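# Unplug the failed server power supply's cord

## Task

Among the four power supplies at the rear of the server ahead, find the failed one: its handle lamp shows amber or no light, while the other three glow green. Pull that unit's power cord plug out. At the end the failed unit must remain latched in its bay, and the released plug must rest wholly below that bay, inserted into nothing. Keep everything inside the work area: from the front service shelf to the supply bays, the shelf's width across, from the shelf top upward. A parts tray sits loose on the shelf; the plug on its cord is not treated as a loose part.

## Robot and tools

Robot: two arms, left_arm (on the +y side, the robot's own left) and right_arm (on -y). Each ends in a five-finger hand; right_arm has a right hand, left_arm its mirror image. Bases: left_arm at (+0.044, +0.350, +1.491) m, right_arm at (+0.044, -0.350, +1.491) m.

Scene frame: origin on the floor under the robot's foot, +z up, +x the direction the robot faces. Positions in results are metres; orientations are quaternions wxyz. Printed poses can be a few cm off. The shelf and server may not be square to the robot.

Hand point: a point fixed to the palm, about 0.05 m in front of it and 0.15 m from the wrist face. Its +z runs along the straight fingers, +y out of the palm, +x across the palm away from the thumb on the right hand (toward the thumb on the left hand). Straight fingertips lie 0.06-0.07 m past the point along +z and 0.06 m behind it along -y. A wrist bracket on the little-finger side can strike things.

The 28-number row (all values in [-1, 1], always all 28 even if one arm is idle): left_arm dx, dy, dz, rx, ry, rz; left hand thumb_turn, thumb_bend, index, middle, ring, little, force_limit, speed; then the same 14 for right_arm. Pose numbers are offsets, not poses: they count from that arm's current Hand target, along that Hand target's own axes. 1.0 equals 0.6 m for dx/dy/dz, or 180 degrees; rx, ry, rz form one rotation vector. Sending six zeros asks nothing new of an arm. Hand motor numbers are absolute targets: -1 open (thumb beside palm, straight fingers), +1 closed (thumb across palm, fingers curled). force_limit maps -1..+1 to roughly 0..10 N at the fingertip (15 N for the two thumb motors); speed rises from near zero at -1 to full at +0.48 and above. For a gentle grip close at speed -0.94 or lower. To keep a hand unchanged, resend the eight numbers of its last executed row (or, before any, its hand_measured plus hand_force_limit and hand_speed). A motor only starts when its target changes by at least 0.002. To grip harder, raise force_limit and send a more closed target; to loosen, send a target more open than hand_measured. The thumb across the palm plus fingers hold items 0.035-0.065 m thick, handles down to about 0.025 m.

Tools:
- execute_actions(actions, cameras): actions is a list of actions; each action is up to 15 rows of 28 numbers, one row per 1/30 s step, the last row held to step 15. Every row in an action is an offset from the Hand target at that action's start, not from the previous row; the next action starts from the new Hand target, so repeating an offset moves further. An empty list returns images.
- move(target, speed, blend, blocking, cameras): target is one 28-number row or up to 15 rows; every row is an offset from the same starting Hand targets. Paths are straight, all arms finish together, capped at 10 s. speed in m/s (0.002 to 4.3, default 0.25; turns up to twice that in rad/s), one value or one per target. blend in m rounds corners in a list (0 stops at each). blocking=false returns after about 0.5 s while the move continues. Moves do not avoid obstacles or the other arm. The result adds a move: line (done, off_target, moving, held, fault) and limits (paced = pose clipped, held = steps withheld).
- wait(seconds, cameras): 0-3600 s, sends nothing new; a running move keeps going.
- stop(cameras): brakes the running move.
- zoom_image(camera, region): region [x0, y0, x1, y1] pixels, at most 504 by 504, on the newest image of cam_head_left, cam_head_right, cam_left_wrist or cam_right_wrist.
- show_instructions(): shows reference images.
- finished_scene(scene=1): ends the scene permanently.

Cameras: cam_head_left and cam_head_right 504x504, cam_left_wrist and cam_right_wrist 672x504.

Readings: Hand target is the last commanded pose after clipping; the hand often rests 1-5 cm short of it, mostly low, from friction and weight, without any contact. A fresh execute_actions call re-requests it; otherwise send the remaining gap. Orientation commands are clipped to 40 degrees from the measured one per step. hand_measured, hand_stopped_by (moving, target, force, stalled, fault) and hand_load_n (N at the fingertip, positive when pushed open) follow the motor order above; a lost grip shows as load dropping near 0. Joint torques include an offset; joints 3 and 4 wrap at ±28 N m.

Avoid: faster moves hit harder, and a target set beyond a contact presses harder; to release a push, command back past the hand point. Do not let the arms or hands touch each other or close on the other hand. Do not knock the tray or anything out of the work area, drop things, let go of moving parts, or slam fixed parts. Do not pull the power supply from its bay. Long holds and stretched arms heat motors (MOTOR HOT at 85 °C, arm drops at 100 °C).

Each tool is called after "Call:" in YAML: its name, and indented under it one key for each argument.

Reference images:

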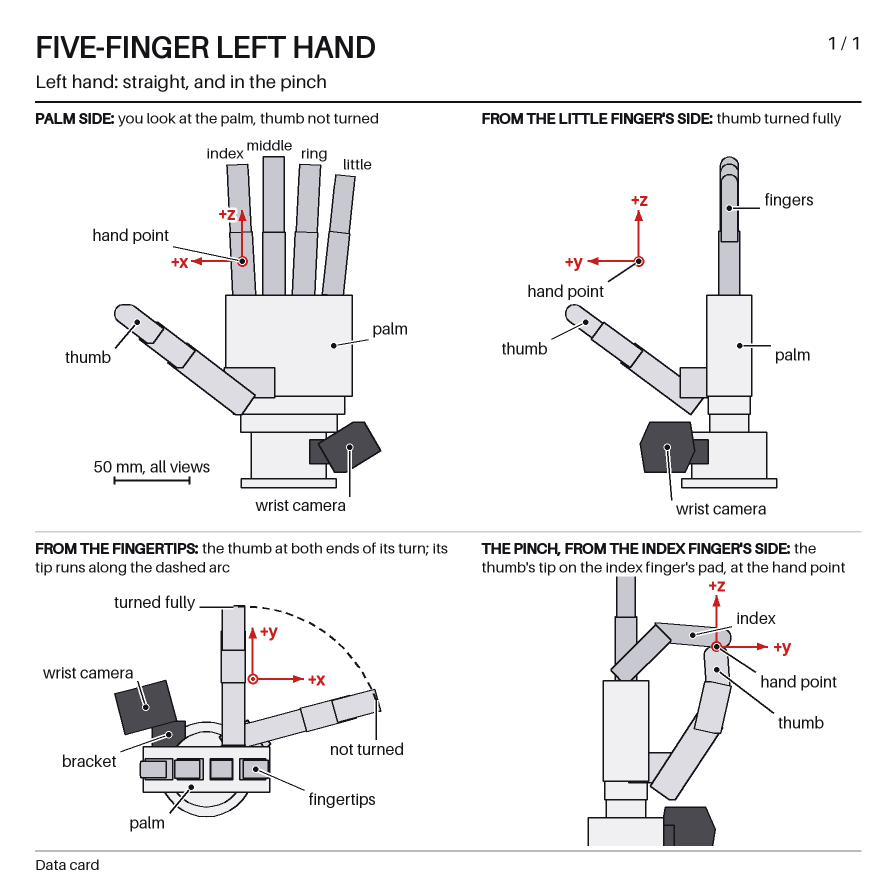

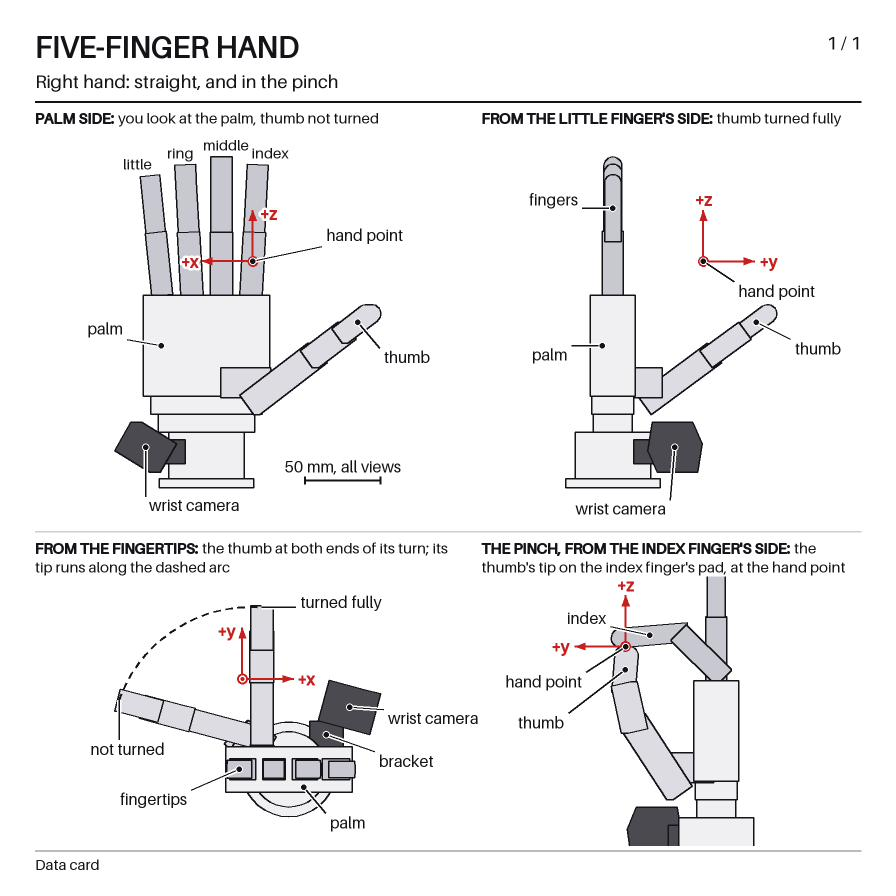

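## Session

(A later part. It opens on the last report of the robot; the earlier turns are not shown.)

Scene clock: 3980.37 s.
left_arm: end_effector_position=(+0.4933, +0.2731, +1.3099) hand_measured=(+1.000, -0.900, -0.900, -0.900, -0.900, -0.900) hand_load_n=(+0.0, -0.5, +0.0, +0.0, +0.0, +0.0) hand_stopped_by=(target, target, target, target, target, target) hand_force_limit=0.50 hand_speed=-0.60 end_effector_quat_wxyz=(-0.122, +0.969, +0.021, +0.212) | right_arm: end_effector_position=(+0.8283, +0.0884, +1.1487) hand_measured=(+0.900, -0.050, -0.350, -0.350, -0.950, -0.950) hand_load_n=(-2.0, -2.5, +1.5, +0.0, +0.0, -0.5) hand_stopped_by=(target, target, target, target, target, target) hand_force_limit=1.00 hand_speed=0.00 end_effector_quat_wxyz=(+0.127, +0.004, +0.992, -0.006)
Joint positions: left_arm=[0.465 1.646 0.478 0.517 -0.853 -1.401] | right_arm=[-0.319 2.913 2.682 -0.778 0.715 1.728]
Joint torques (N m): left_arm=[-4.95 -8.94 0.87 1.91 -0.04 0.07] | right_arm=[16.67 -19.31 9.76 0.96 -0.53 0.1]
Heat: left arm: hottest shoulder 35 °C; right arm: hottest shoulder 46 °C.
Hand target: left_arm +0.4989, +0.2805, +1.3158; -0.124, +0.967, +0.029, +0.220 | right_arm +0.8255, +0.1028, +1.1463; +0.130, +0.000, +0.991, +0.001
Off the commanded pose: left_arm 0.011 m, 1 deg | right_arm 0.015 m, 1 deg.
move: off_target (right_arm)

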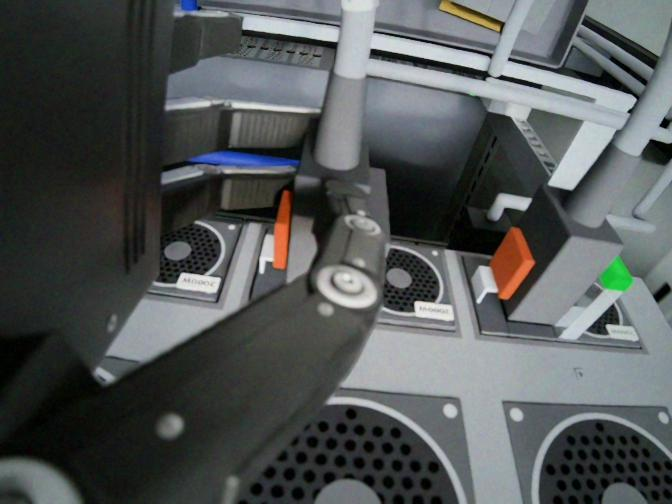

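Call:
move:
  target:
    - [0,0,0,0,0,0,1,-0.9,-0.9,-0.9,-0.9,-0.9,0.5,-0.6, -0.0043,0,-0.0161,0,0,0,0.9,-0.05,-0.35,-0.35,-0.95,-0.95,1.0,0.0]
    - [0,0,0,0,0,0,1,-0.9,-0.9,-0.9,-0.9,-0.9,0.5,-0.6, 0.0263,-0.0133,-0.0244,0,0,0,0.9,-0.05,-0.35,-0.35,-0.95,-0.95,1.0,0.0]
  speed: 0.05
  cameras: ["cam_right_wrist"]

Call:
zoom_image:
  camera: "cam_right_wrist"
  region: [200, 40, 520, 360]

Scene clock: 4003.80 s.
left_arm: end_effector_position=(+0.4933, +0.2731, +1.3099) hand_measured=(+1.000, -0.900, -0.900, -0.900, -0.900, -0.900) hand_load_n=(+0.0, -0.5, +0.0, +0.0, +0.0, +0.0) hand_stopped_by=(target, target, target, target, target, target) hand_force_limit=0.50 hand_speed=-0.60 end_effector_quat_wxyz=(-0.122, +0.969, +0.021, +0.212) | right_arm: end_effector_position=(+0.8002, +0.0865, +1.1394) hand_measured=(+0.900, -0.050, -0.350, -0.350, -0.950, -0.950) hand_load_n=(-0.5, +0.0, +0.0, +0.0, +0.5, +0.0) hand_stopped_by=(target, target, target, target, target, target) hand_force_limit=1.00 hand_speed=0.00 end_effector_quat_wxyz=(+0.119, -0.001, +0.993, -0.007)
Joint positions: left_arm=[0.465 1.646 0.478 0.517 -0.853 -1.401] | right_arm=[-0.318 2.82 2.45 -0.663 0.714 1.732]
Joint torques (N m): left_arm=[-4.78 -8.88 0.91 1.94 -0.03 0.06] | right_arm=[17.49 -22.59 5.2 1.28 -0.33 0.16]
Heat: left arm: hottest shoulder 35 °C; right arm: hottest shoulder 46 °C.
Hand target: left_arm +0.4989, +0.2805, +1.3158; -0.124, +0.967, +0.029, +0.220 | right_arm +0.8065, +0.0949, +1.1567; +0.130, +0.000, +0.991, +0.001
Off the commanded pose: left_arm 0.011 m, 1 deg | right_arm 0.020 m, 2 deg.
move: off_target (right_arm)

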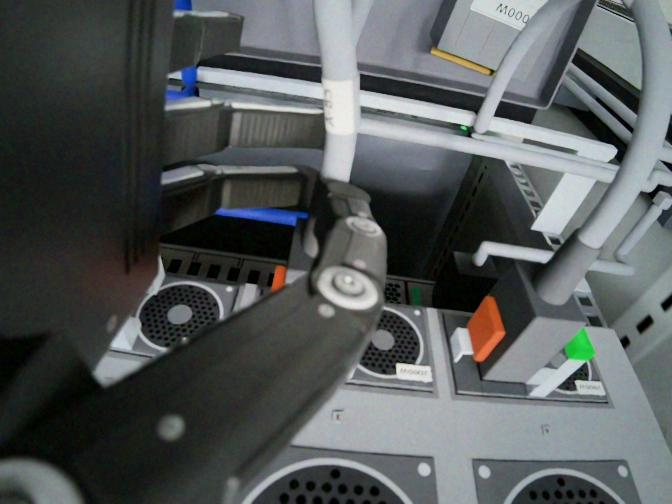

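Scaled by 1.575 from the camera's image (finer frame: 960x720).

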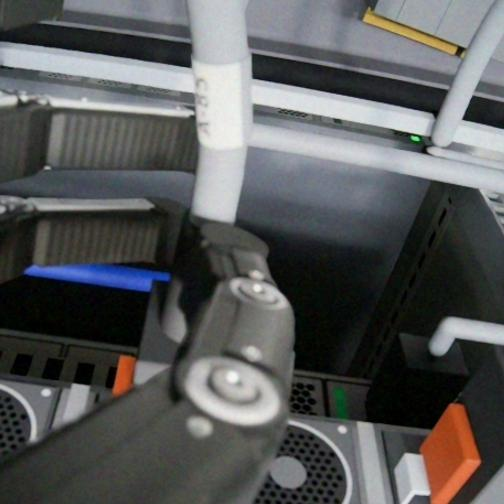

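Call:
move:
  target:
    - [0,0,0,0,0,0,1,-0.9,-0.9,-0.9,-0.9,-0.9,0.5,-0.6, -0.0043,-0.003,-0.0161,0,0,0,0.9,-0.05,-0.35,-0.35,-0.95,-0.95,1.0,0.0]
    - [0,0,0,0,0,0,1,-0.9,-0.9,-0.9,-0.9,-0.9,0.5,-0.6, -0.0225,-0.003,-0.007,0,0,0,0.9,-0.05,-0.35,-0.35,-0.95,-0.95,1.0,0.0]
  speed: 0.05
  cameras: ["cam_right_wrist"]

Call:
zoom_image:
  camera: "cam_right_wrist"
  region: [200, 40, 520, 360]

Scene clock: 4016.97 s.
left_arm: end_effector_position=(+0.4933, +0.2731, +1.3099) hand_measured=(+1.000, -0.900, -0.900, -0.900, -0.900, -0.900) hand_load_n=(+0.0, +0.0, +0.0, +0.0, +0.0, +0.0) hand_stopped_by=(target, target, target, target, target, target) hand_force_limit=0.50 hand_speed=-0.60 end_effector_quat_wxyz=(-0.122, +0.969, +0.021, +0.212) | right_arm: end_effector_position=(+0.8167, +0.0800, +1.1583) hand_measured=(+0.900, -0.050, -0.350, -0.350, -0.950, -0.950) hand_load_n=(+0.0, +0.0, +1.5, +0.0, +0.0, +0.0) hand_stopped_by=(target, target, target, target, target, target) hand_force_limit=1.00 hand_speed=0.00 end_effector_quat_wxyz=(+0.125, +0.004, +0.992, -0.005)
Joint positions: left_arm=[0.465 1.646 0.478 0.517 -0.853 -1.401] | right_arm=[-0.316 2.8 2.47 -0.686 0.713 1.732]
Joint torques (N m): left_arm=[-5.07 -8.82 0.88 1.87 -0.04 0.07] | right_arm=[17.26 -19.78 9.33 0.66 -0.31 0.13]
Heat: left arm: hottest shoulder 35 °C; right arm: hottest shoulder 46 °C.
Hand target: left_arm +0.4989, +0.2805, +1.3158; -0.124, +0.967, +0.029, +0.220 | right_arm +0.8185, +0.0931, +1.1642; +0.130, +0.000, +0.991, +0.001
Off the commanded pose: left_arm 0.011 m, 1 deg | right_arm 0.014 m, 1 deg.
move: off_target (right_arm)

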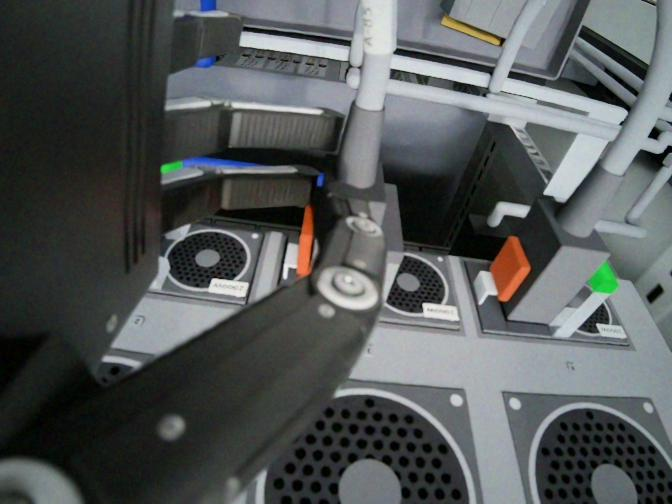

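Scaled by 1.575 from the camera's image (finer frame: 960x720).

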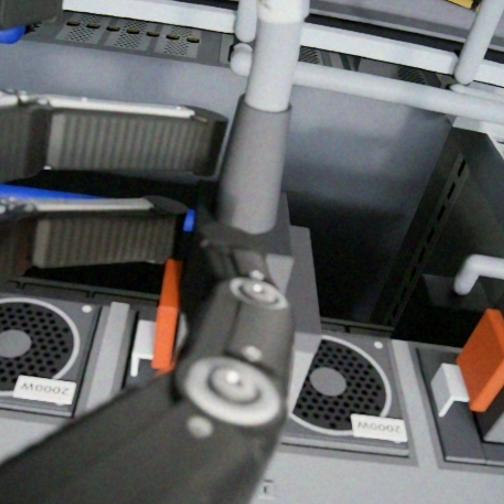

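Call:
move:
  target: [0,0,0,0,0,0,1,-0.9,-0.9,-0.9,-0.9,-0.9,0.5,-0.6, 0.0166,-0.003,0.0232,0,0,0,0.9,-0.05,-0.35,-0.35,-0.95,-0.95,1.0,0.0]
  speed: 0.05
  cameras: ["cam_right_wrist"]

Call:
zoom_image:
  camera: "cam_right_wrist"
  region: [200, 40, 520, 360]

Scene clock: 4025.83 s.
left_arm: end_effector_position=(+0.4933, +0.2731, +1.3099) hand_measured=(+1.000, -0.900, -0.900, -0.900, -0.900, -0.900) hand_load_n=(+0.0, +0.0, +0.0, +0.0, +0.0, +0.0) hand_stopped_by=(target, target, target, target, target, target) hand_force_limit=0.50 hand_speed=-0.60 end_effector_quat_wxyz=(-0.122, +0.969, +0.021, +0.212) | right_arm: end_effector_position=(+0.8154, +0.0823, +1.1553) hand_measured=(+0.900, -0.050, -0.350, -0.350, -0.950, -0.950) hand_load_n=(+0.0, +0.0, +1.5, +0.0, +0.0, +0.0) hand_stopped_by=(target, target, target, target, target, target) hand_force_limit=1.00 hand_speed=0.00 end_effector_quat_wxyz=(+0.127, +0.005, +0.992, -0.004)
Joint positions: left_arm=[0.465 1.646 0.478 0.517 -0.853 -1.401] | right_arm=[-0.316 2.806 2.47 -0.675 0.712 1.732]
Joint torques (N m): left_arm=[-4.89 -8.88 0.9 1.92 -0.06 0.07] | right_arm=[17.14 -20.01 7.75 1.46 -0.47 0.01]
Heat: left arm: hottest shoulder 35 °C; right arm: hottest shoulder 46 °C.
Hand target: left_arm +0.4989, +0.2805, +1.3158; -0.124, +0.967, +0.029, +0.220 | right_arm +0.8123, +0.0914, +1.1481; +0.130, +0.000, +0.991, +0.001
Off the commanded pose: left_arm 0.011 m, 1 deg | right_arm 0.012 m, 1 deg.
move: off_target (right_arm)

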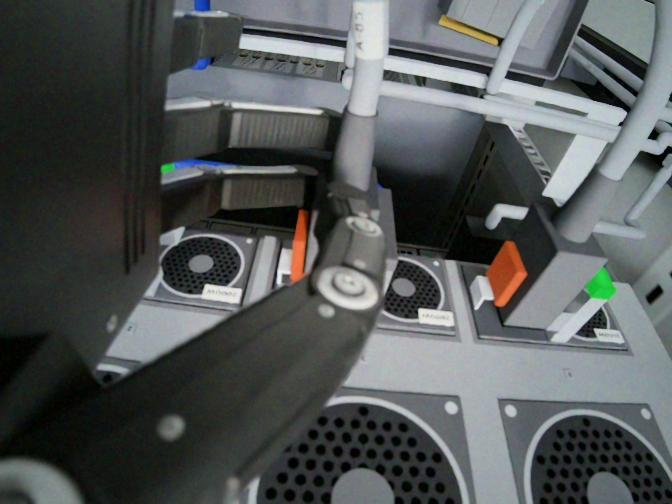

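Scaled by 1.575 from the camera's image (finer frame: 960x720).

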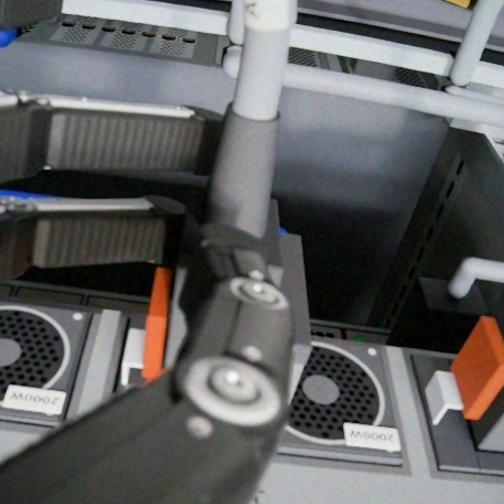

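Call:
move:
  target: [0,0,0,0,0,0,1,-0.9,-0.9,-0.9,-0.9,-0.9,0.5,-0.6, 0.008,-0.002,0.0186,0,0,0,0.9,-0.05,-0.35,-0.35,-0.95,-0.95,1.0,0.0]
  speed: 0.05
  cameras: ["cam_right_wrist"]

Call:
zoom_image:
  camera: "cam_right_wrist"
  region: [200, 40, 520, 360]

Scene clock: 4032.10 s.
left_arm: end_effector_position=(+0.4933, +0.2731, +1.3099) hand_measured=(+1.000, -0.900, -0.900, -0.900, -0.900, -0.900) hand_load_n=(+0.0, +0.0, +0.0, +0.0, +0.0, +0.0) hand_stopped_by=(target, target, target, target, target, target) hand_force_limit=0.50 hand_speed=-0.60 end_effector_quat_wxyz=(-0.122, +0.969, +0.021, +0.212) | right_arm: end_effector_position=(+0.8033, +0.0921, +1.1398) hand_measured=(+0.900, -0.050, -0.350, -0.350, -0.950, -0.950) hand_load_n=(+0.0, +0.0, +0.0, +0.0, +0.0, +0.0) hand_stopped_by=(target, target, target, target, target, target) hand_force_limit=1.00 hand_speed=0.00 end_effector_quat_wxyz=(+0.125, -0.004, +0.992, -0.001)
Joint positions: left_arm=[0.465 1.646 0.478 0.517 -0.853 -1.401] | right_arm=[-0.317 2.832 2.47 -0.652 0.702 1.717]
Joint torques (N m): left_arm=[-4.95 -8.7 0.91 1.94 -0.03 0.07] | right_arm=[15.33 -20.07 8.73 1.29 -0.4 0.13]
Heat: left arm: hottest shoulder 35 °C; right arm: hottest shoulder 46 °C.
Hand target: left_arm +0.4989, +0.2805, +1.3158; -0.124, +0.967, +0.029, +0.220 | right_arm +0.8105, +0.0903, +1.1360; +0.130, +0.000, +0.991, +0.001
Off the commanded pose: left_arm 0.011 m, 1 deg | right_arm 0.008 m, 1 deg.
move: done

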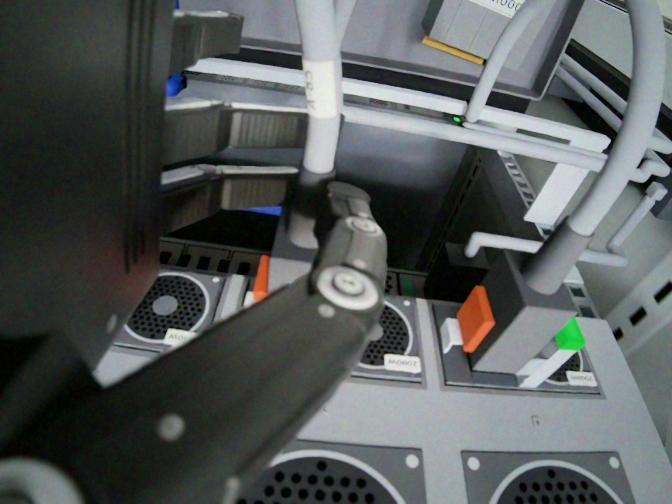

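Scaled by 1.575 from the camera's image (finer frame: 960x720).

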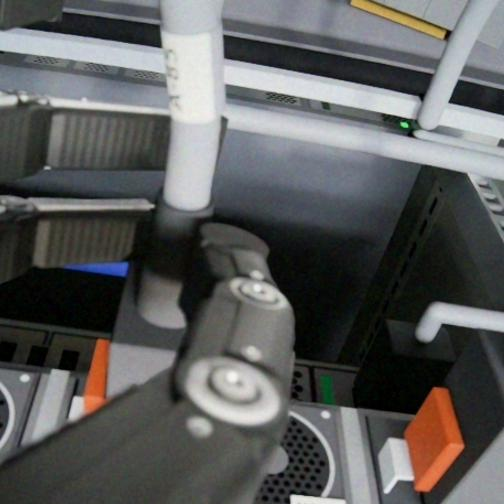

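Call:
move:
  target:
    - [0,0,0,0,0,0,1,-0.9,-0.9,-0.9,-0.9,-0.9,0.5,-0.6, -0.0087,0,-0.0322,0,0,0,0.9,-0.05,-0.35,-0.35,-0.95,-0.95,1.0,0.0]
    - [0,0,0,0,0,0,1,-0.9,-0.9,-0.9,-0.9,-0.9,0.5,-0.6, -0.0248,-0.03,-0.0279,0,0,0,0.9,-0.05,-0.35,-0.35,-0.95,-0.95,1.0,0.0]
  speed: 0.05
  cameras: ["cam_right_wrist"]

Call:
zoom_image:
  camera: "cam_right_wrist"
  region: [200, 40, 520, 360]

Scene clock: 4041.60 s.
left_arm: end_effector_position=(+0.4933, +0.2731, +1.3099) hand_measured=(+1.000, -0.900, -0.900, -0.900, -0.900, -0.900) hand_load_n=(+0.0, +0.0, +0.0, +0.0, +0.0, +0.0) hand_stopped_by=(target, target, target, target, target, target) hand_force_limit=0.50 hand_speed=-0.60 end_effector_quat_wxyz=(-0.122, +0.969, +0.021, +0.212) | right_arm: end_effector_position=(+0.8069, +0.0863, +1.1485) hand_measured=(+0.900, -0.050, -0.350, -0.350, -0.950, -0.950) hand_load_n=(+0.0, +0.0, +2.0, +0.0, +0.0, +0.0) hand_stopped_by=(target, target, target, target, target, target) hand_force_limit=1.00 hand_speed=0.00 end_effector_quat_wxyz=(+0.125, -0.006, +0.992, -0.001)
Joint positions: left_arm=[0.465 1.646 0.478 0.517 -0.853 -1.401] | right_arm=[-0.317 2.805 2.443 -0.652 0.702 1.712]
Joint torques (N m): left_arm=[-4.89 -8.7 0.9 1.92 -0.03 0.07] | right_arm=[15.09 -23.59 5.61 1.07 -0.46 0.03]
Heat: left arm: hottest shoulder 35 °C; right arm: hottest shoulder 46 °C.
Hand target: left_arm +0.4989, +0.2805, +1.3158; -0.124, +0.967, +0.029, +0.220 | right_arm +0.8209, +0.0720, +1.1561; +0.130, +0.000, +0.991, +0.001
Off the commanded pose: left_arm 0.011 m, 1 deg | right_arm 0.021 m, 1 deg.
move: off_target (right_arm)

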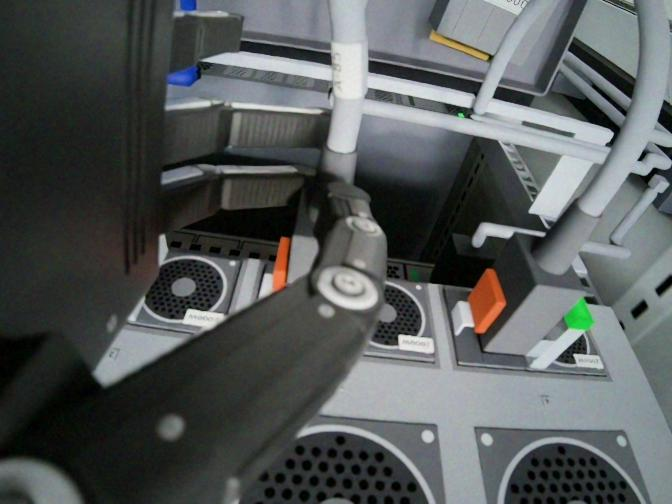

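Scaled by 1.575 from the camera's image (finer frame: 960x720).

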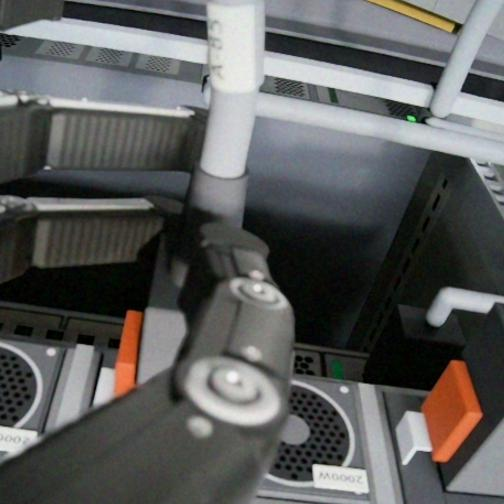

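Call:
execute_actions:
  actions: []

Call:
zoom_image:
  camera: "cam_head_left"
  region: [220, 260, 360, 400]

Call:
zoom_image:
  camera: "cam_head_right"
  region: [160, 260, 300, 400]

Call:
zoom_image:
  camera: "cam_right_wrist"
  region: [160, 130, 360, 280]

Scene clock: 4053.97 s.
left_arm: end_effector_position=(+0.4933, +0.2731, +1.3099) hand_measured=(+1.000, -0.900, -0.900, -0.900, -0.900, -0.900) hand_load_n=(+0.0, +0.0, +0.0, +0.0, -0.5, +0.0) hand_stopped_by=(target, target, target, target, target, target) hand_force_limit=0.50 hand_speed=-0.60 end_effector_quat_wxyz=(-0.122, +0.969, +0.021, +0.212) | right_arm: end_effector_position=(+0.8069, +0.0863, +1.1485) hand_measured=(+0.900, -0.050, -0.350, -0.350, -0.950, -0.950) hand_load_n=(+0.0, +0.0, +1.5, +0.0, +0.0, +0.0) hand_stopped_by=(target, target, target, target, target, target) hand_force_limit=1.00 hand_speed=0.00 end_effector_quat_wxyz=(+0.125, -0.006, +0.992, -0.001)
Joint positions: left_arm=[0.465 1.646 0.478 0.517 -0.853 -1.401] | right_arm=[-0.317 2.805 2.443 -0.652 0.702 1.712]
Joint velocities: within noise
Joint torques (N m): left_arm=[-4.89 -8.94 0.91 1.91 -0.05 0.08] | right_arm=[15.79 -23.59 5.64 0.81 -0.46 0.04]
Heat: left arm: hottest shoulder 35 °C; right arm: hottest shoulder 46 °C.
Hand target: left_arm +0.4989, +0.2805, +1.3158; -0.124, +0.967, +0.029, +0.220 | right_arm +0.8209, +0.0720, +1.1561; +0.130, +0.000, +0.991, +0.001
Off the commanded pose: left_arm 0.011 m, 1 deg | right_arm 0.021 m, 1 deg.

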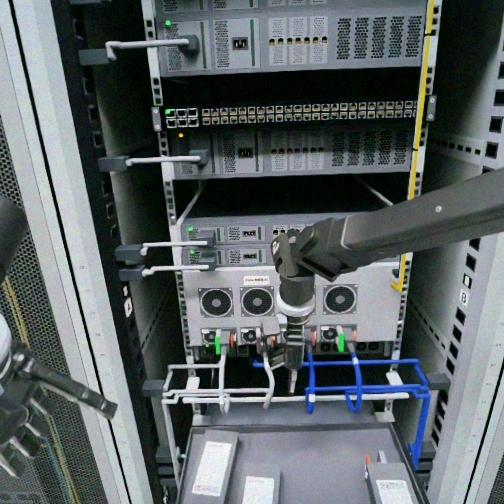

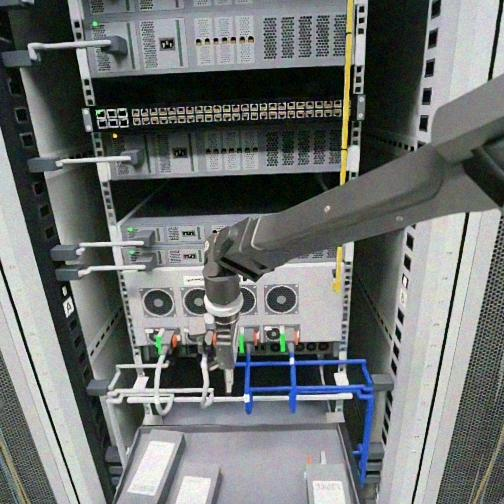

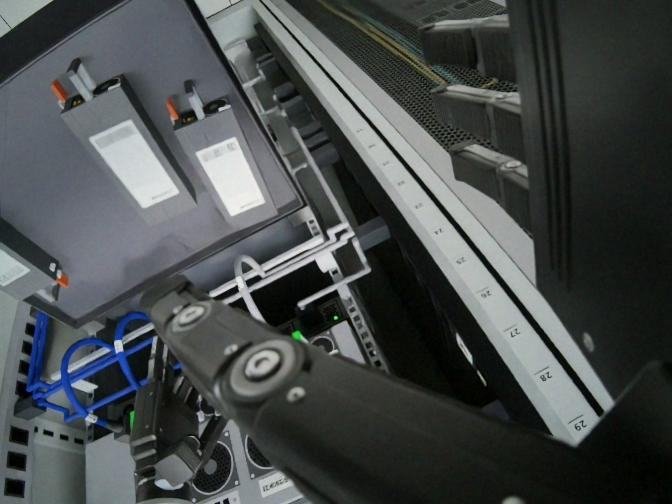

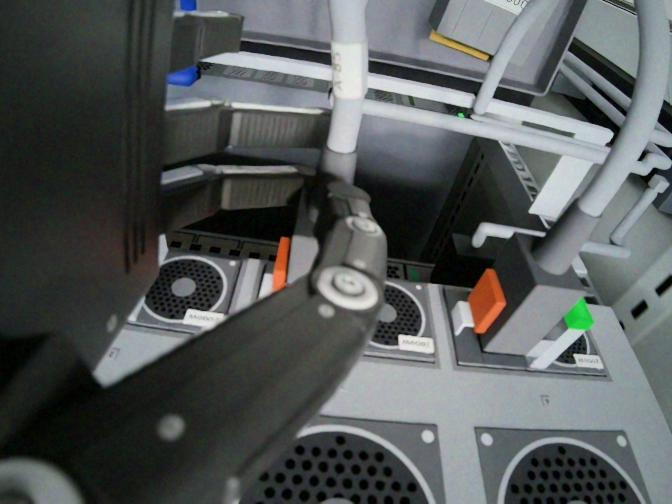

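Scaled by 3.600 from the camera's image (finer frame: 720x720).

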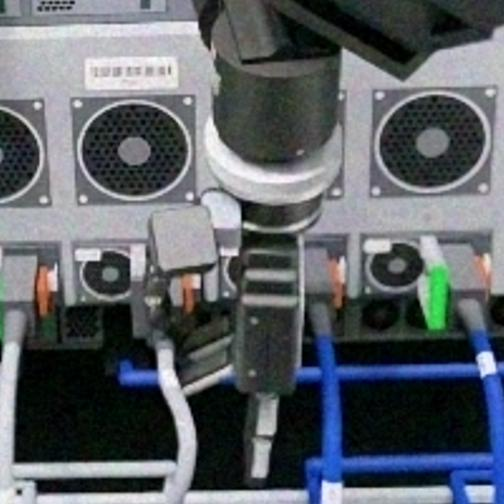

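Scaled by 3.600 from the camera's image (finer frame: 720x720).

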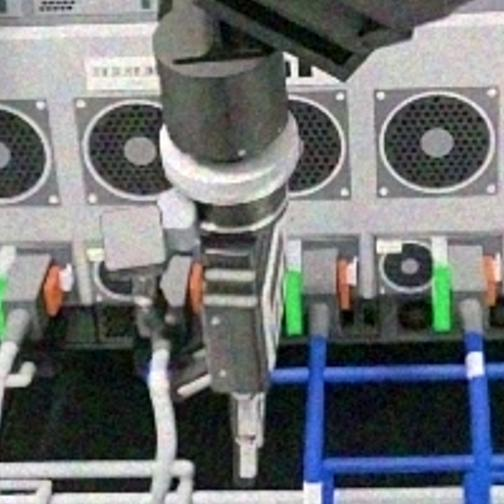

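Scaled by 2.520 from the camera's image (finer frame: 960x720).

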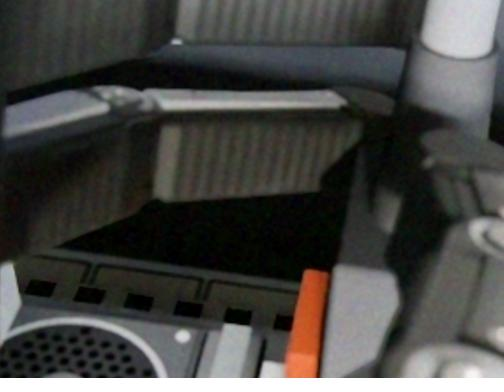

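Call:
move:
  target:
    - [0,0,0,0,0,0,1,-0.9,-0.9,-0.9,-0.9,-0.9,0.5,-0.6, 0.0285,-0.005,-0.0155,0,0,0,0.6,-0.15,-0.5,-0.5,-0.95,-0.95,1.0,0.0]
  speed: 0.05
  cameras: ["cam_right_wrist"]

Call:
zoom_image:
  camera: "cam_right_wrist"
  region: [200, 40, 520, 360]

Scene clock: 4112.50 s.
left_arm: end_effector_position=(+0.4933, +0.2731, +1.3099) hand_measured=(+1.000, -0.900, -0.900, -0.900, -0.900, -0.900) hand_load_n=(+0.0, +0.0, +0.0, +0.0, +0.0, +0.0) hand_stopped_by=(target, target, target, target, target, target) hand_force_limit=0.50 hand_speed=-0.60 end_effector_quat_wxyz=(-0.122, +0.969, +0.021, +0.212) | right_arm: end_effector_position=(+0.7930, +0.0761, +1.1554) hand_measured=(+0.600, -0.150, -0.500, -0.500, -0.950, -0.950) hand_load_n=(+0.0, +0.0, +0.0, +0.0, +0.0, +0.0) hand_stopped_by=(target, target, target, target, target, target) hand_force_limit=1.00 hand_speed=0.00 end_effector_quat_wxyz=(+0.124, -0.007, +0.992, +0.000)
Joint positions: left_arm=[0.465 1.646 0.478 0.517 -0.853 -1.401] | right_arm=[-0.317 2.722 2.286 -0.581 0.701 1.712]
Joint torques (N m): left_arm=[-4.89 -8.94 0.94 1.89 -0.04 0.07] | right_arm=[15.74 -23.12 5.18 1.42 -0.28 0.19]
Heat: left arm: hottest shoulder 35 °C; right arm: hottest shoulder 46 °C.
Hand target: left_arm +0.4989, +0.2805, +1.3158; -0.124, +0.967, +0.029, +0.220 | right_arm +0.8019, +0.0690, +1.1606; +0.130, +0.000, +0.991, +0.001
Off the commanded pose: left_arm 0.011 m, 1 deg | right_arm 0.013 m, 1 deg.
move: off_target (right_arm)

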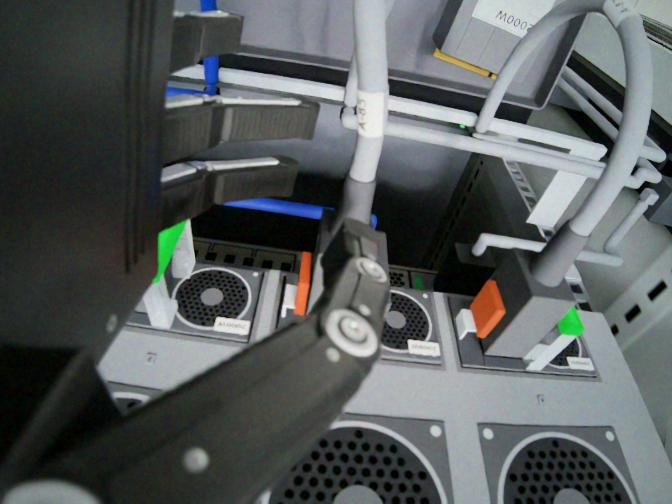

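Scaled by 1.575 from the camera's image (finer frame: 960x720).

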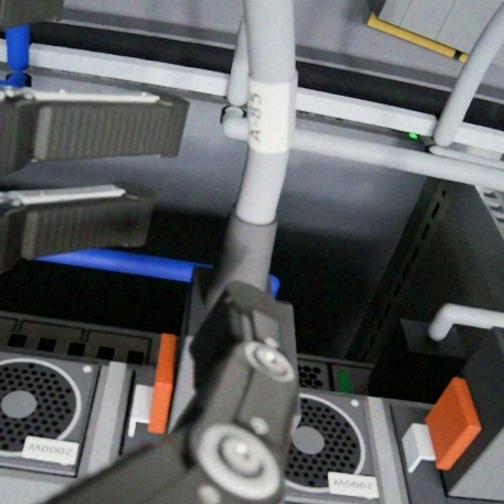

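Call:
move:
  target:
    - [0,0,0,0,0,0,1,-0.9,-0.9,-0.9,-0.9,-0.9,0.5,-0.6, 0.0045,0,0.0167,0,0,0,0.6,-0.15,-0.5,-0.5,-0.95,-0.95,1.0,0.0]
  speed: 0.05
  cameras: ["cam_right_wrist"]

Call:
zoom_image:
  camera: "cam_right_wrist"
  region: [200, 40, 520, 360]

Scene clock: 4118.83 s.
left_arm: end_effector_position=(+0.4933, +0.2731, +1.3099) hand_measured=(+1.000, -0.900, -0.900, -0.900, -0.900, -0.900) hand_load_n=(+0.0, +0.0, +0.0, +0.0, +0.0, +0.0) hand_stopped_by=(target, target, target, target, target, target) hand_force_limit=0.50 hand_speed=-0.60 end_effector_quat_wxyz=(-0.122, +0.969, +0.021, +0.212) | right_arm: end_effector_position=(+0.7949, +0.0766, +1.1563) hand_measured=(+0.600, -0.150, -0.500, -0.500, -0.950, -0.950) hand_load_n=(+0.0, +0.0, +0.0, +0.0, +0.0, +0.0) hand_stopped_by=(target, target, target, target, target, target) hand_force_limit=1.00 hand_speed=0.00 end_effector_quat_wxyz=(+0.127, -0.005, +0.992, +0.001)
Joint positions: left_arm=[0.465 1.646 0.478 0.517 -0.853 -1.401] | right_arm=[-0.317 2.722 2.286 -0.572 0.699 1.711]
Joint torques (N m): left_arm=[-4.95 -9 0.92 1.89 -0.05 0.07] | right_arm=[14.45 -20.37 6.64 1.54 -0.4 0.08]
Heat: left arm: hottest shoulder 35 °C; right arm: hottest shoulder 47 °C.
Hand target: left_arm +0.4989, +0.2805, +1.3158; -0.124, +0.967, +0.029, +0.220 | right_arm +0.8019, +0.0690, +1.1502; +0.130, +0.000, +0.991, +0.001
Off the commanded pose: left_arm 0.011 m, 1 deg | right_arm 0.012 m, 1 deg.
move: off_target (right_arm)

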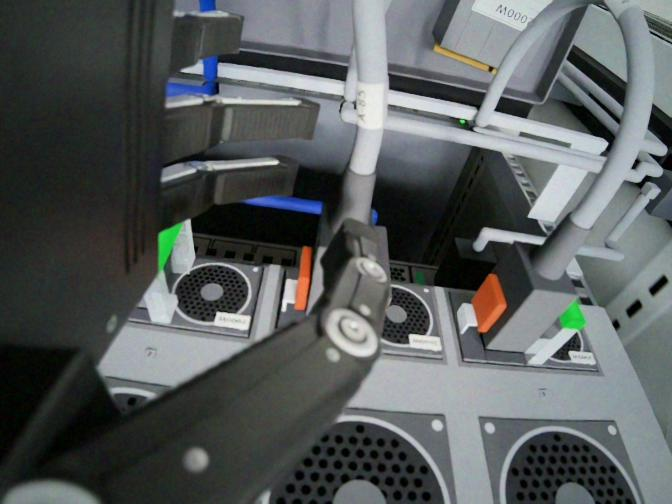

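Scaled by 1.575 from the camera's image (finer frame: 960x720).

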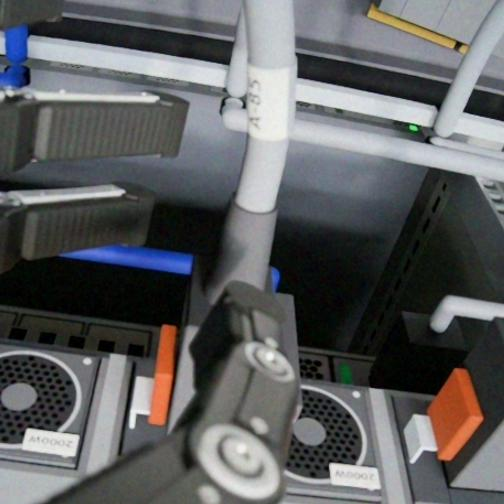

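Call:
move:
  target:
    - [0,0,0,0,0,0,1,-0.9,-0.9,-0.9,-0.9,-0.9,0.5,-0.6, 0.0045,0,0.0167,0,0,0,0.6,-0.15,-0.5,-0.5,-0.95,-0.95,1.0,0.0]
  speed: 0.03
  cameras: ["cam_right_wrist"]

Call:
zoom_image:
  camera: "cam_right_wrist"
  region: [200, 40, 520, 360]

Scene clock: 4124.00 s.
left_arm: end_effector_position=(+0.4933, +0.2731, +1.3099) hand_measured=(+1.000, -0.900, -0.900, -0.900, -0.900, -0.900) hand_load_n=(+0.0, +0.0, +0.0, +0.0, +0.0, +0.0) hand_stopped_by=(target, target, target, target, target, target) hand_force_limit=0.50 hand_speed=-0.60 end_effector_quat_wxyz=(-0.122, +0.969, +0.021, +0.212) | right_arm: end_effector_position=(+0.7933, +0.0793, +1.1538) hand_measured=(+0.600, -0.150, -0.500, -0.500, -0.950, -0.950) hand_load_n=(+0.0, +0.0, +0.0, +0.0, +0.5, +0.0) hand_stopped_by=(target, target, target, target, target, target) hand_force_limit=1.00 hand_speed=0.00 end_effector_quat_wxyz=(+0.128, -0.009, +0.992, +0.003)
Joint positions: left_arm=[0.465 1.646 0.478 0.517 -0.853 -1.401] | right_arm=[-0.317 2.727 2.286 -0.562 0.695 1.702]
Joint torques (N m): left_arm=[-4.78 -8.82 0.92 1.89 -0.04 0.07] | right_arm=[13.39 -19.66 7.9 1.22 -0.38 0.07]
Heat: left arm: hottest shoulder 35 °C; right arm: hottest shoulder 47 °C.
Hand target: left_arm +0.4989, +0.2805, +1.3158; -0.124, +0.967, +0.029, +0.220 | right_arm +0.8018, +0.0690, +1.1398; +0.130, +0.000, +0.991, +0.001
Off the commanded pose: left_arm 0.011 m, 1 deg | right_arm 0.019 m, 1 deg.
move: off_target (right_arm)

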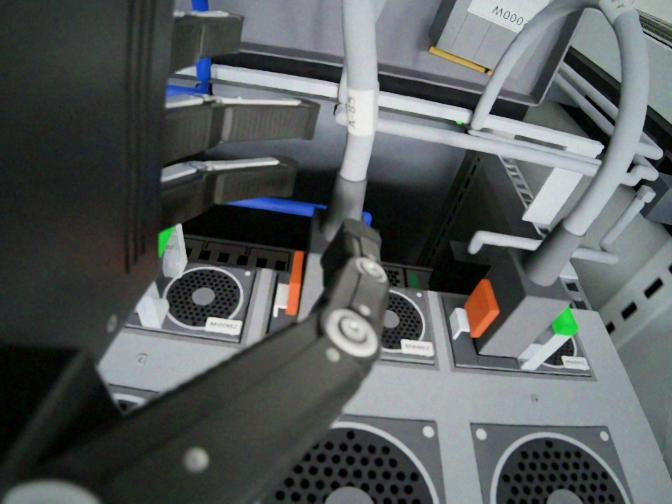

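Scaled by 1.575 from the camera's image (finer frame: 960x720).

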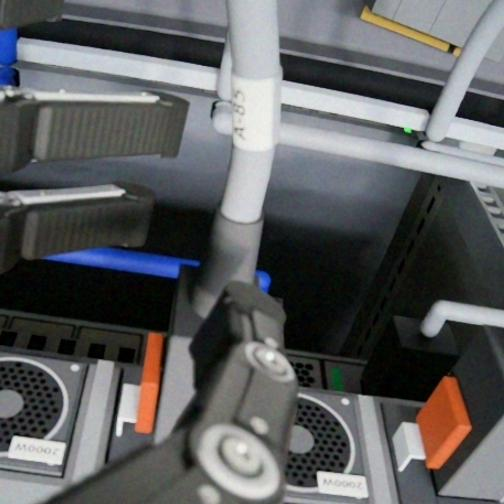

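Call:
move:
  target:
    - [0,0,0,0,0,0,1,-0.9,-0.9,-0.9,-0.9,-0.9,0.5,-0.6, 0.0035,-0.012,0.0129,0,0,0,0.6,-0.15,-0.5,-0.5,-0.95,-0.95,1.0,0.0]
  speed: 0.03
  cameras: ["cam_right_wrist"]

Call:
zoom_image:
  camera: "cam_right_wrist"
  region: [200, 40, 520, 360]

Scene clock: 4129.87 s.
left_arm: end_effector_position=(+0.4933, +0.2731, +1.3099) hand_measured=(+1.000, -0.900, -0.900, -0.900, -0.900, -0.900) hand_load_n=(+0.0, +0.0, +0.0, +0.0, +0.0, +0.0) hand_stopped_by=(target, target, target, target, target, target) hand_force_limit=0.50 hand_speed=-0.60 end_effector_quat_wxyz=(-0.122, +0.969, +0.021, +0.212) | right_arm: end_effector_position=(+0.7997, +0.0691, +1.1469) hand_measured=(+0.600, -0.150, -0.500, -0.500, -0.950, -0.950) hand_load_n=(+0.0, +0.0, +0.0, +0.0, +0.0, +0.0) hand_stopped_by=(target, target, target, target, target, target) hand_force_limit=1.00 hand_speed=0.00 end_effector_quat_wxyz=(+0.131, -0.004, +0.991, +0.003)
Joint positions: left_arm=[0.465 1.646 0.478 0.517 -0.853 -1.401] | right_arm=[-0.334 2.727 2.286 -0.544 0.688 1.689]
Joint torques (N m): left_arm=[-4.78 -8.88 0.92 1.89 -0.06 0.06] | right_arm=[14.62 -18.96 6.87 1.5 -0.37 0.1]
Heat: left arm: hottest shoulder 35 °C; right arm: hottest shoulder 47 °C.
Hand target: left_arm +0.4989, +0.2805, +1.3158; -0.124, +0.967, +0.029, +0.220 | right_arm +0.8017, +0.0618, +1.1317; +0.130, +0.000, +0.991, +0.000
Off the commanded pose: left_arm 0.011 m, 1 deg | right_arm 0.017 m, 1 deg.
move: off_target (right_arm)

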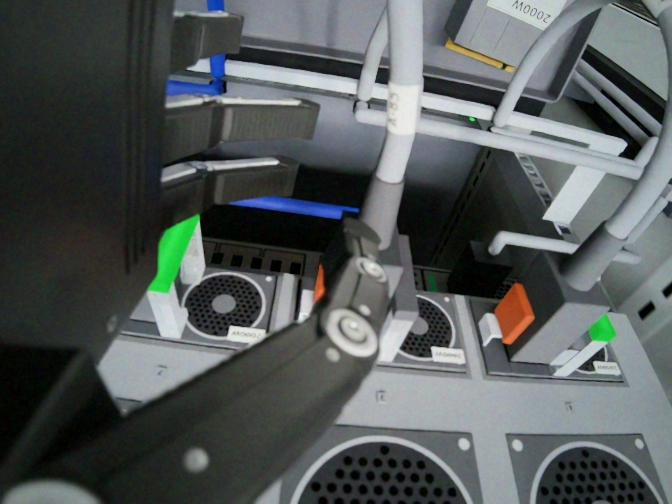

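Scaled by 1.575 from the camera's image (finer frame: 960x720).

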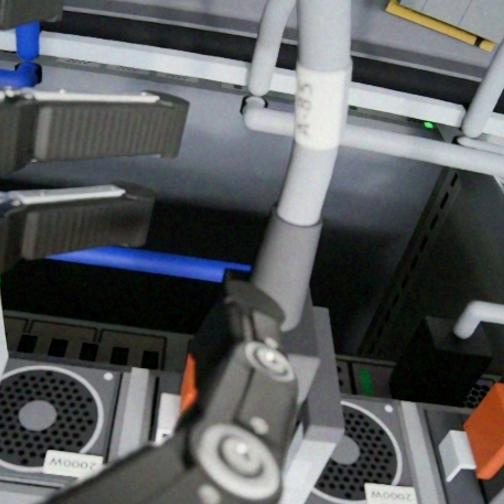

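Call:
move:
  target:
    - [0,0,0,0,0,0,1,-0.9,-0.9,-0.9,-0.9,-0.9,0.5,-0.6, -0.0017,0.045,-0.0064,0,0,0,0.6,-0.15,-0.5,-0.5,-0.95,-0.95,1.0,0.0]
  speed: 0.05
  cameras: ["cam_right_wrist"]

Call:
zoom_image:
  camera: "cam_right_wrist"
  region: [200, 40, 520, 360]

Scene clock: 4136.30 s.
left_arm: end_effector_position=(+0.4933, +0.2731, +1.3099) hand_measured=(+1.000, -0.900, -0.900, -0.900, -0.900, -0.900) hand_load_n=(+0.0, +0.0, +0.0, +0.0, -0.5, +0.0) hand_stopped_by=(target, target, target, target, target, target) hand_force_limit=0.50 hand_speed=-0.60 end_effector_quat_wxyz=(-0.122, +0.969, +0.021, +0.212) | right_arm: end_effector_position=(+0.8029, +0.0777, +1.1359) hand_measured=(+0.600, -0.150, -0.500, -0.500, -0.950, -0.950) hand_load_n=(+0.0, +0.0, +0.0, +0.0, +0.0, +0.0) hand_stopped_by=(target, target, target, target, target, target) hand_force_limit=1.00 hand_speed=0.00 end_effector_quat_wxyz=(+0.129, +0.000, +0.992, -0.001)
Joint positions: left_arm=[0.465 1.646 0.478 0.517 -0.853 -1.401] | right_arm=[-0.333 2.789 2.383 -0.587 0.696 1.7]
Joint torques (N m): left_arm=[-4.89 -8.88 0.88 1.91 -0.05 0.07] | right_arm=[16.91 -19.6 8.77 0.58 -0.05 0.24]
Heat: left arm: hottest shoulder 35 °C; right arm: hottest shoulder 48 °C.
Hand target: left_arm +0.4989, +0.2805, +1.3158; -0.124, +0.967, +0.029, +0.220 | right_arm +0.8017, +0.0890, +1.1359; +0.130, +0.000, +0.991, +0.001
Off the commanded pose: left_arm 0.011 m, 1 deg | right_arm 0.011 m, 0 deg.
move: off_target (right_arm)

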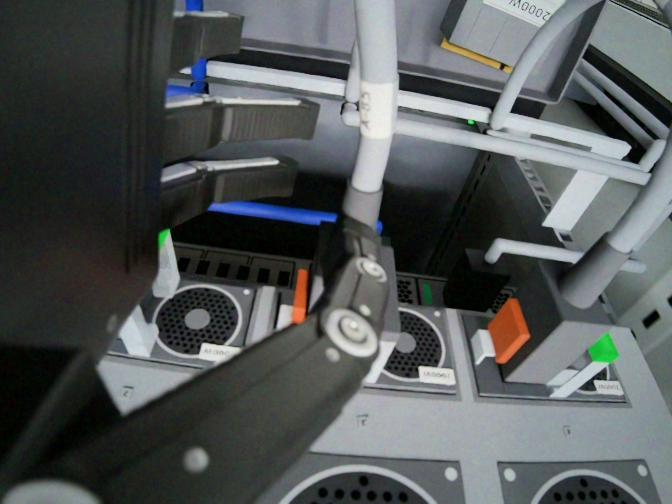

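Scaled by 1.575 from the camera's image (finer frame: 960x720).

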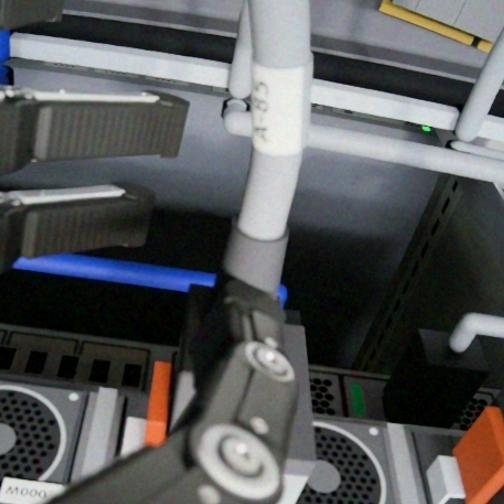

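Call:
move:
  target:
    - [0,0,0,0,0,0,1,-0.9,-0.9,-0.9,-0.9,-0.9,0.5,-0.6, 0,0,0,0,0,0,0.6,-0.15,0.3,0.3,-0.95,-0.95,-0.4,-0.5]
  speed: 0.05
  cameras: ["cam_right_wrist"]

Call:
zoom_image:
  camera: "cam_right_wrist"
  region: [200, 40, 520, 360]

Scene clock: 4144.27 s.
left_arm: end_effector_position=(+0.4933, +0.2731, +1.3099) hand_measured=(+1.000, -0.900, -0.900, -0.900, -0.900, -0.900) hand_load_n=(+0.0, +0.0, +0.0, +0.0, +0.0, +0.0) hand_stopped_by=(target, target, target, target, target, target) hand_force_limit=0.50 hand_speed=-0.60 end_effector_quat_wxyz=(-0.122, +0.969, +0.021, +0.212) | right_arm: end_effector_position=(+0.8027, +0.0771, +1.1349) hand_measured=(+0.600, -0.150, -0.096, +0.136, -0.950, -0.950) hand_load_n=(-1.0, +0.0, +6.5, +14.0, +0.0, +0.0) hand_stopped_by=(target, target, force, force, target, target) hand_force_limit=-0.40 hand_speed=-0.50 end_effector_quat_wxyz=(+0.128, +0.002, +0.992, -0.003)
Joint positions: left_arm=[0.465 1.646 0.478 0.517 -0.853 -1.401] | right_arm=[-0.333 2.791 2.384 -0.588 0.7 1.705]
Joint torques (N m): left_arm=[-4.95 -8.88 0.92 1.91 -0.04 0.06] | right_arm=[16.62 -19.31 8.83 0.4 -0.29 0.16]
Heat: left arm: hottest shoulder 35 °C; right arm: hottest shoulder 47 °C.
Hand target: left_arm +0.4989, +0.2805, +1.3158; -0.124, +0.967, +0.029, +0.220 | right_arm +0.8016, +0.0891, +1.1358; +0.130, +0.000, +0.991, +0.001
Off the commanded pose: left_arm 0.011 m, 1 deg | right_arm 0.012 m, 0 deg.
move: done

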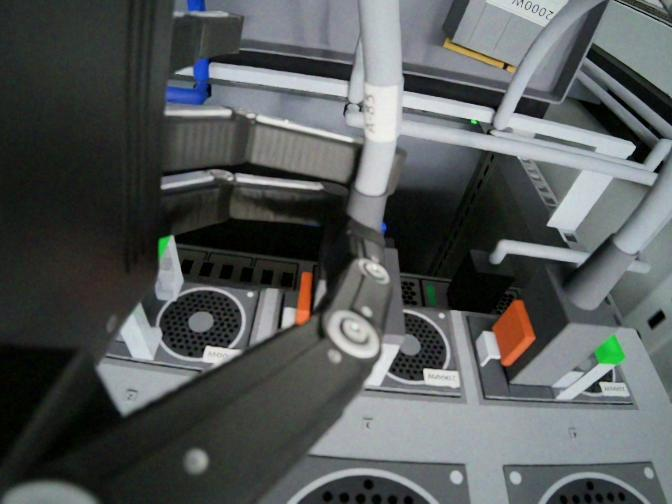

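Scaled by 1.575 from the camera's image (finer frame: 960x720).

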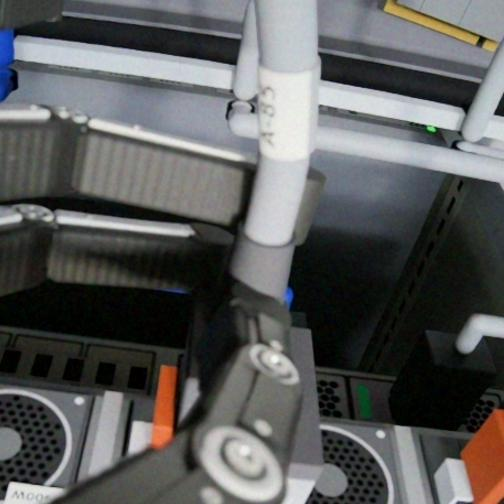

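Call:
move:
  target:
    - [0,0,0,0,0,0,1,-0.9,-0.9,-0.9,-0.9,-0.9,0.5,-0.6, 0,0,0,0,0,0,0.6,-0.15,-0.2,0.02,-0.95,-0.95,1.0,0.0]
    - [0,0,0,0,0,0,1,-0.9,-0.9,-0.9,-0.9,-0.9,0.5,-0.6, 0,0,0,0,0,0,0.6,-0.15,0.5,0.7,-0.95,-0.95,1.0,0.9]
  speed: 0.05
  cameras: ["cam_right_wrist"]

Call:
zoom_image:
  camera: "cam_right_wrist"
  region: [200, 40, 520, 360]

Scene clock: 4164.70 s.
left_arm: end_effector_position=(+0.4933, +0.2731, +1.3099) hand_measured=(+1.000, -0.900, -0.900, -0.900, -0.900, -0.900) hand_load_n=(+0.0, +0.0, +0.0, +0.0, +0.0, +0.0) hand_stopped_by=(target, target, target, target, target, target) hand_force_limit=0.50 hand_speed=-0.60 end_effector_quat_wxyz=(-0.122, +0.969, +0.021, +0.212) | right_arm: end_effector_position=(+0.8029, +0.0775, +1.1354) hand_measured=(+0.600, -0.150, -0.086, +0.134, -0.950, -0.950) hand_load_n=(+0.0, +0.0, +11.5, +12.5, +0.0, +0.0) hand_stopped_by=(target, target, force, force, target, target) hand_force_limit=1.00 hand_speed=0.90 end_effector_quat_wxyz=(+0.129, +0.004, +0.992, -0.003)
Joint positions: left_arm=[0.465 1.646 0.478 0.517 -0.853 -1.401] | right_arm=[-0.332 2.792 2.386 -0.589 0.703 1.71]
Joint torques (N m): left_arm=[-4.72 -8.88 0.91 1.88 -0.05 0.06] | right_arm=[16.79 -19.14 8.58 0.53 -0.33 0.11]
Heat: left arm: hottest shoulder 35 °C; right arm: hottest shoulder 46 °C.
Hand target: left_arm +0.4989, +0.2805, +1.3158; -0.124, +0.967, +0.029, +0.220 | right_arm +0.8019, +0.0888, +1.1359; +0.130, +0.000, +0.991, +0.001
Off the commanded pose: left_arm 0.011 m, 1 deg | right_arm 0.012 m, 1 deg.
move: done; target 2's new numbers were sent with right_arm's hand 0.011 m and 0 deg from that target

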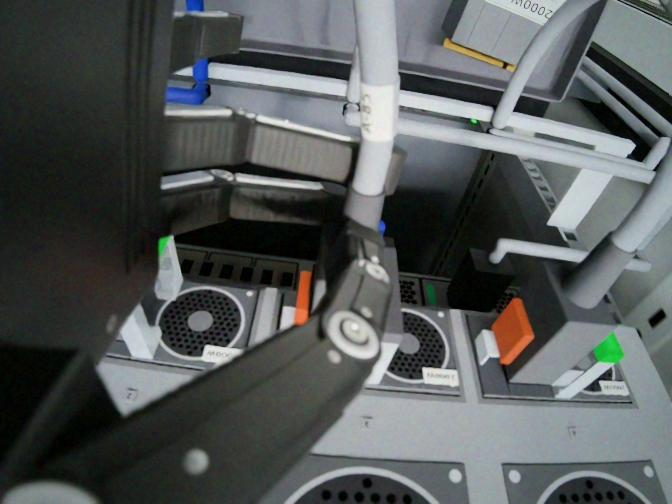

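Scaled by 1.575 from the camera's image (finer frame: 960x720).

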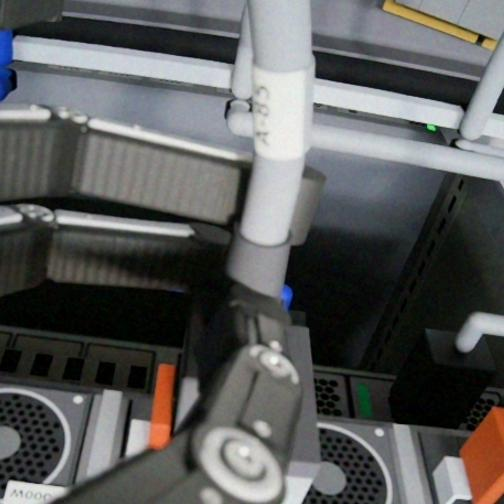

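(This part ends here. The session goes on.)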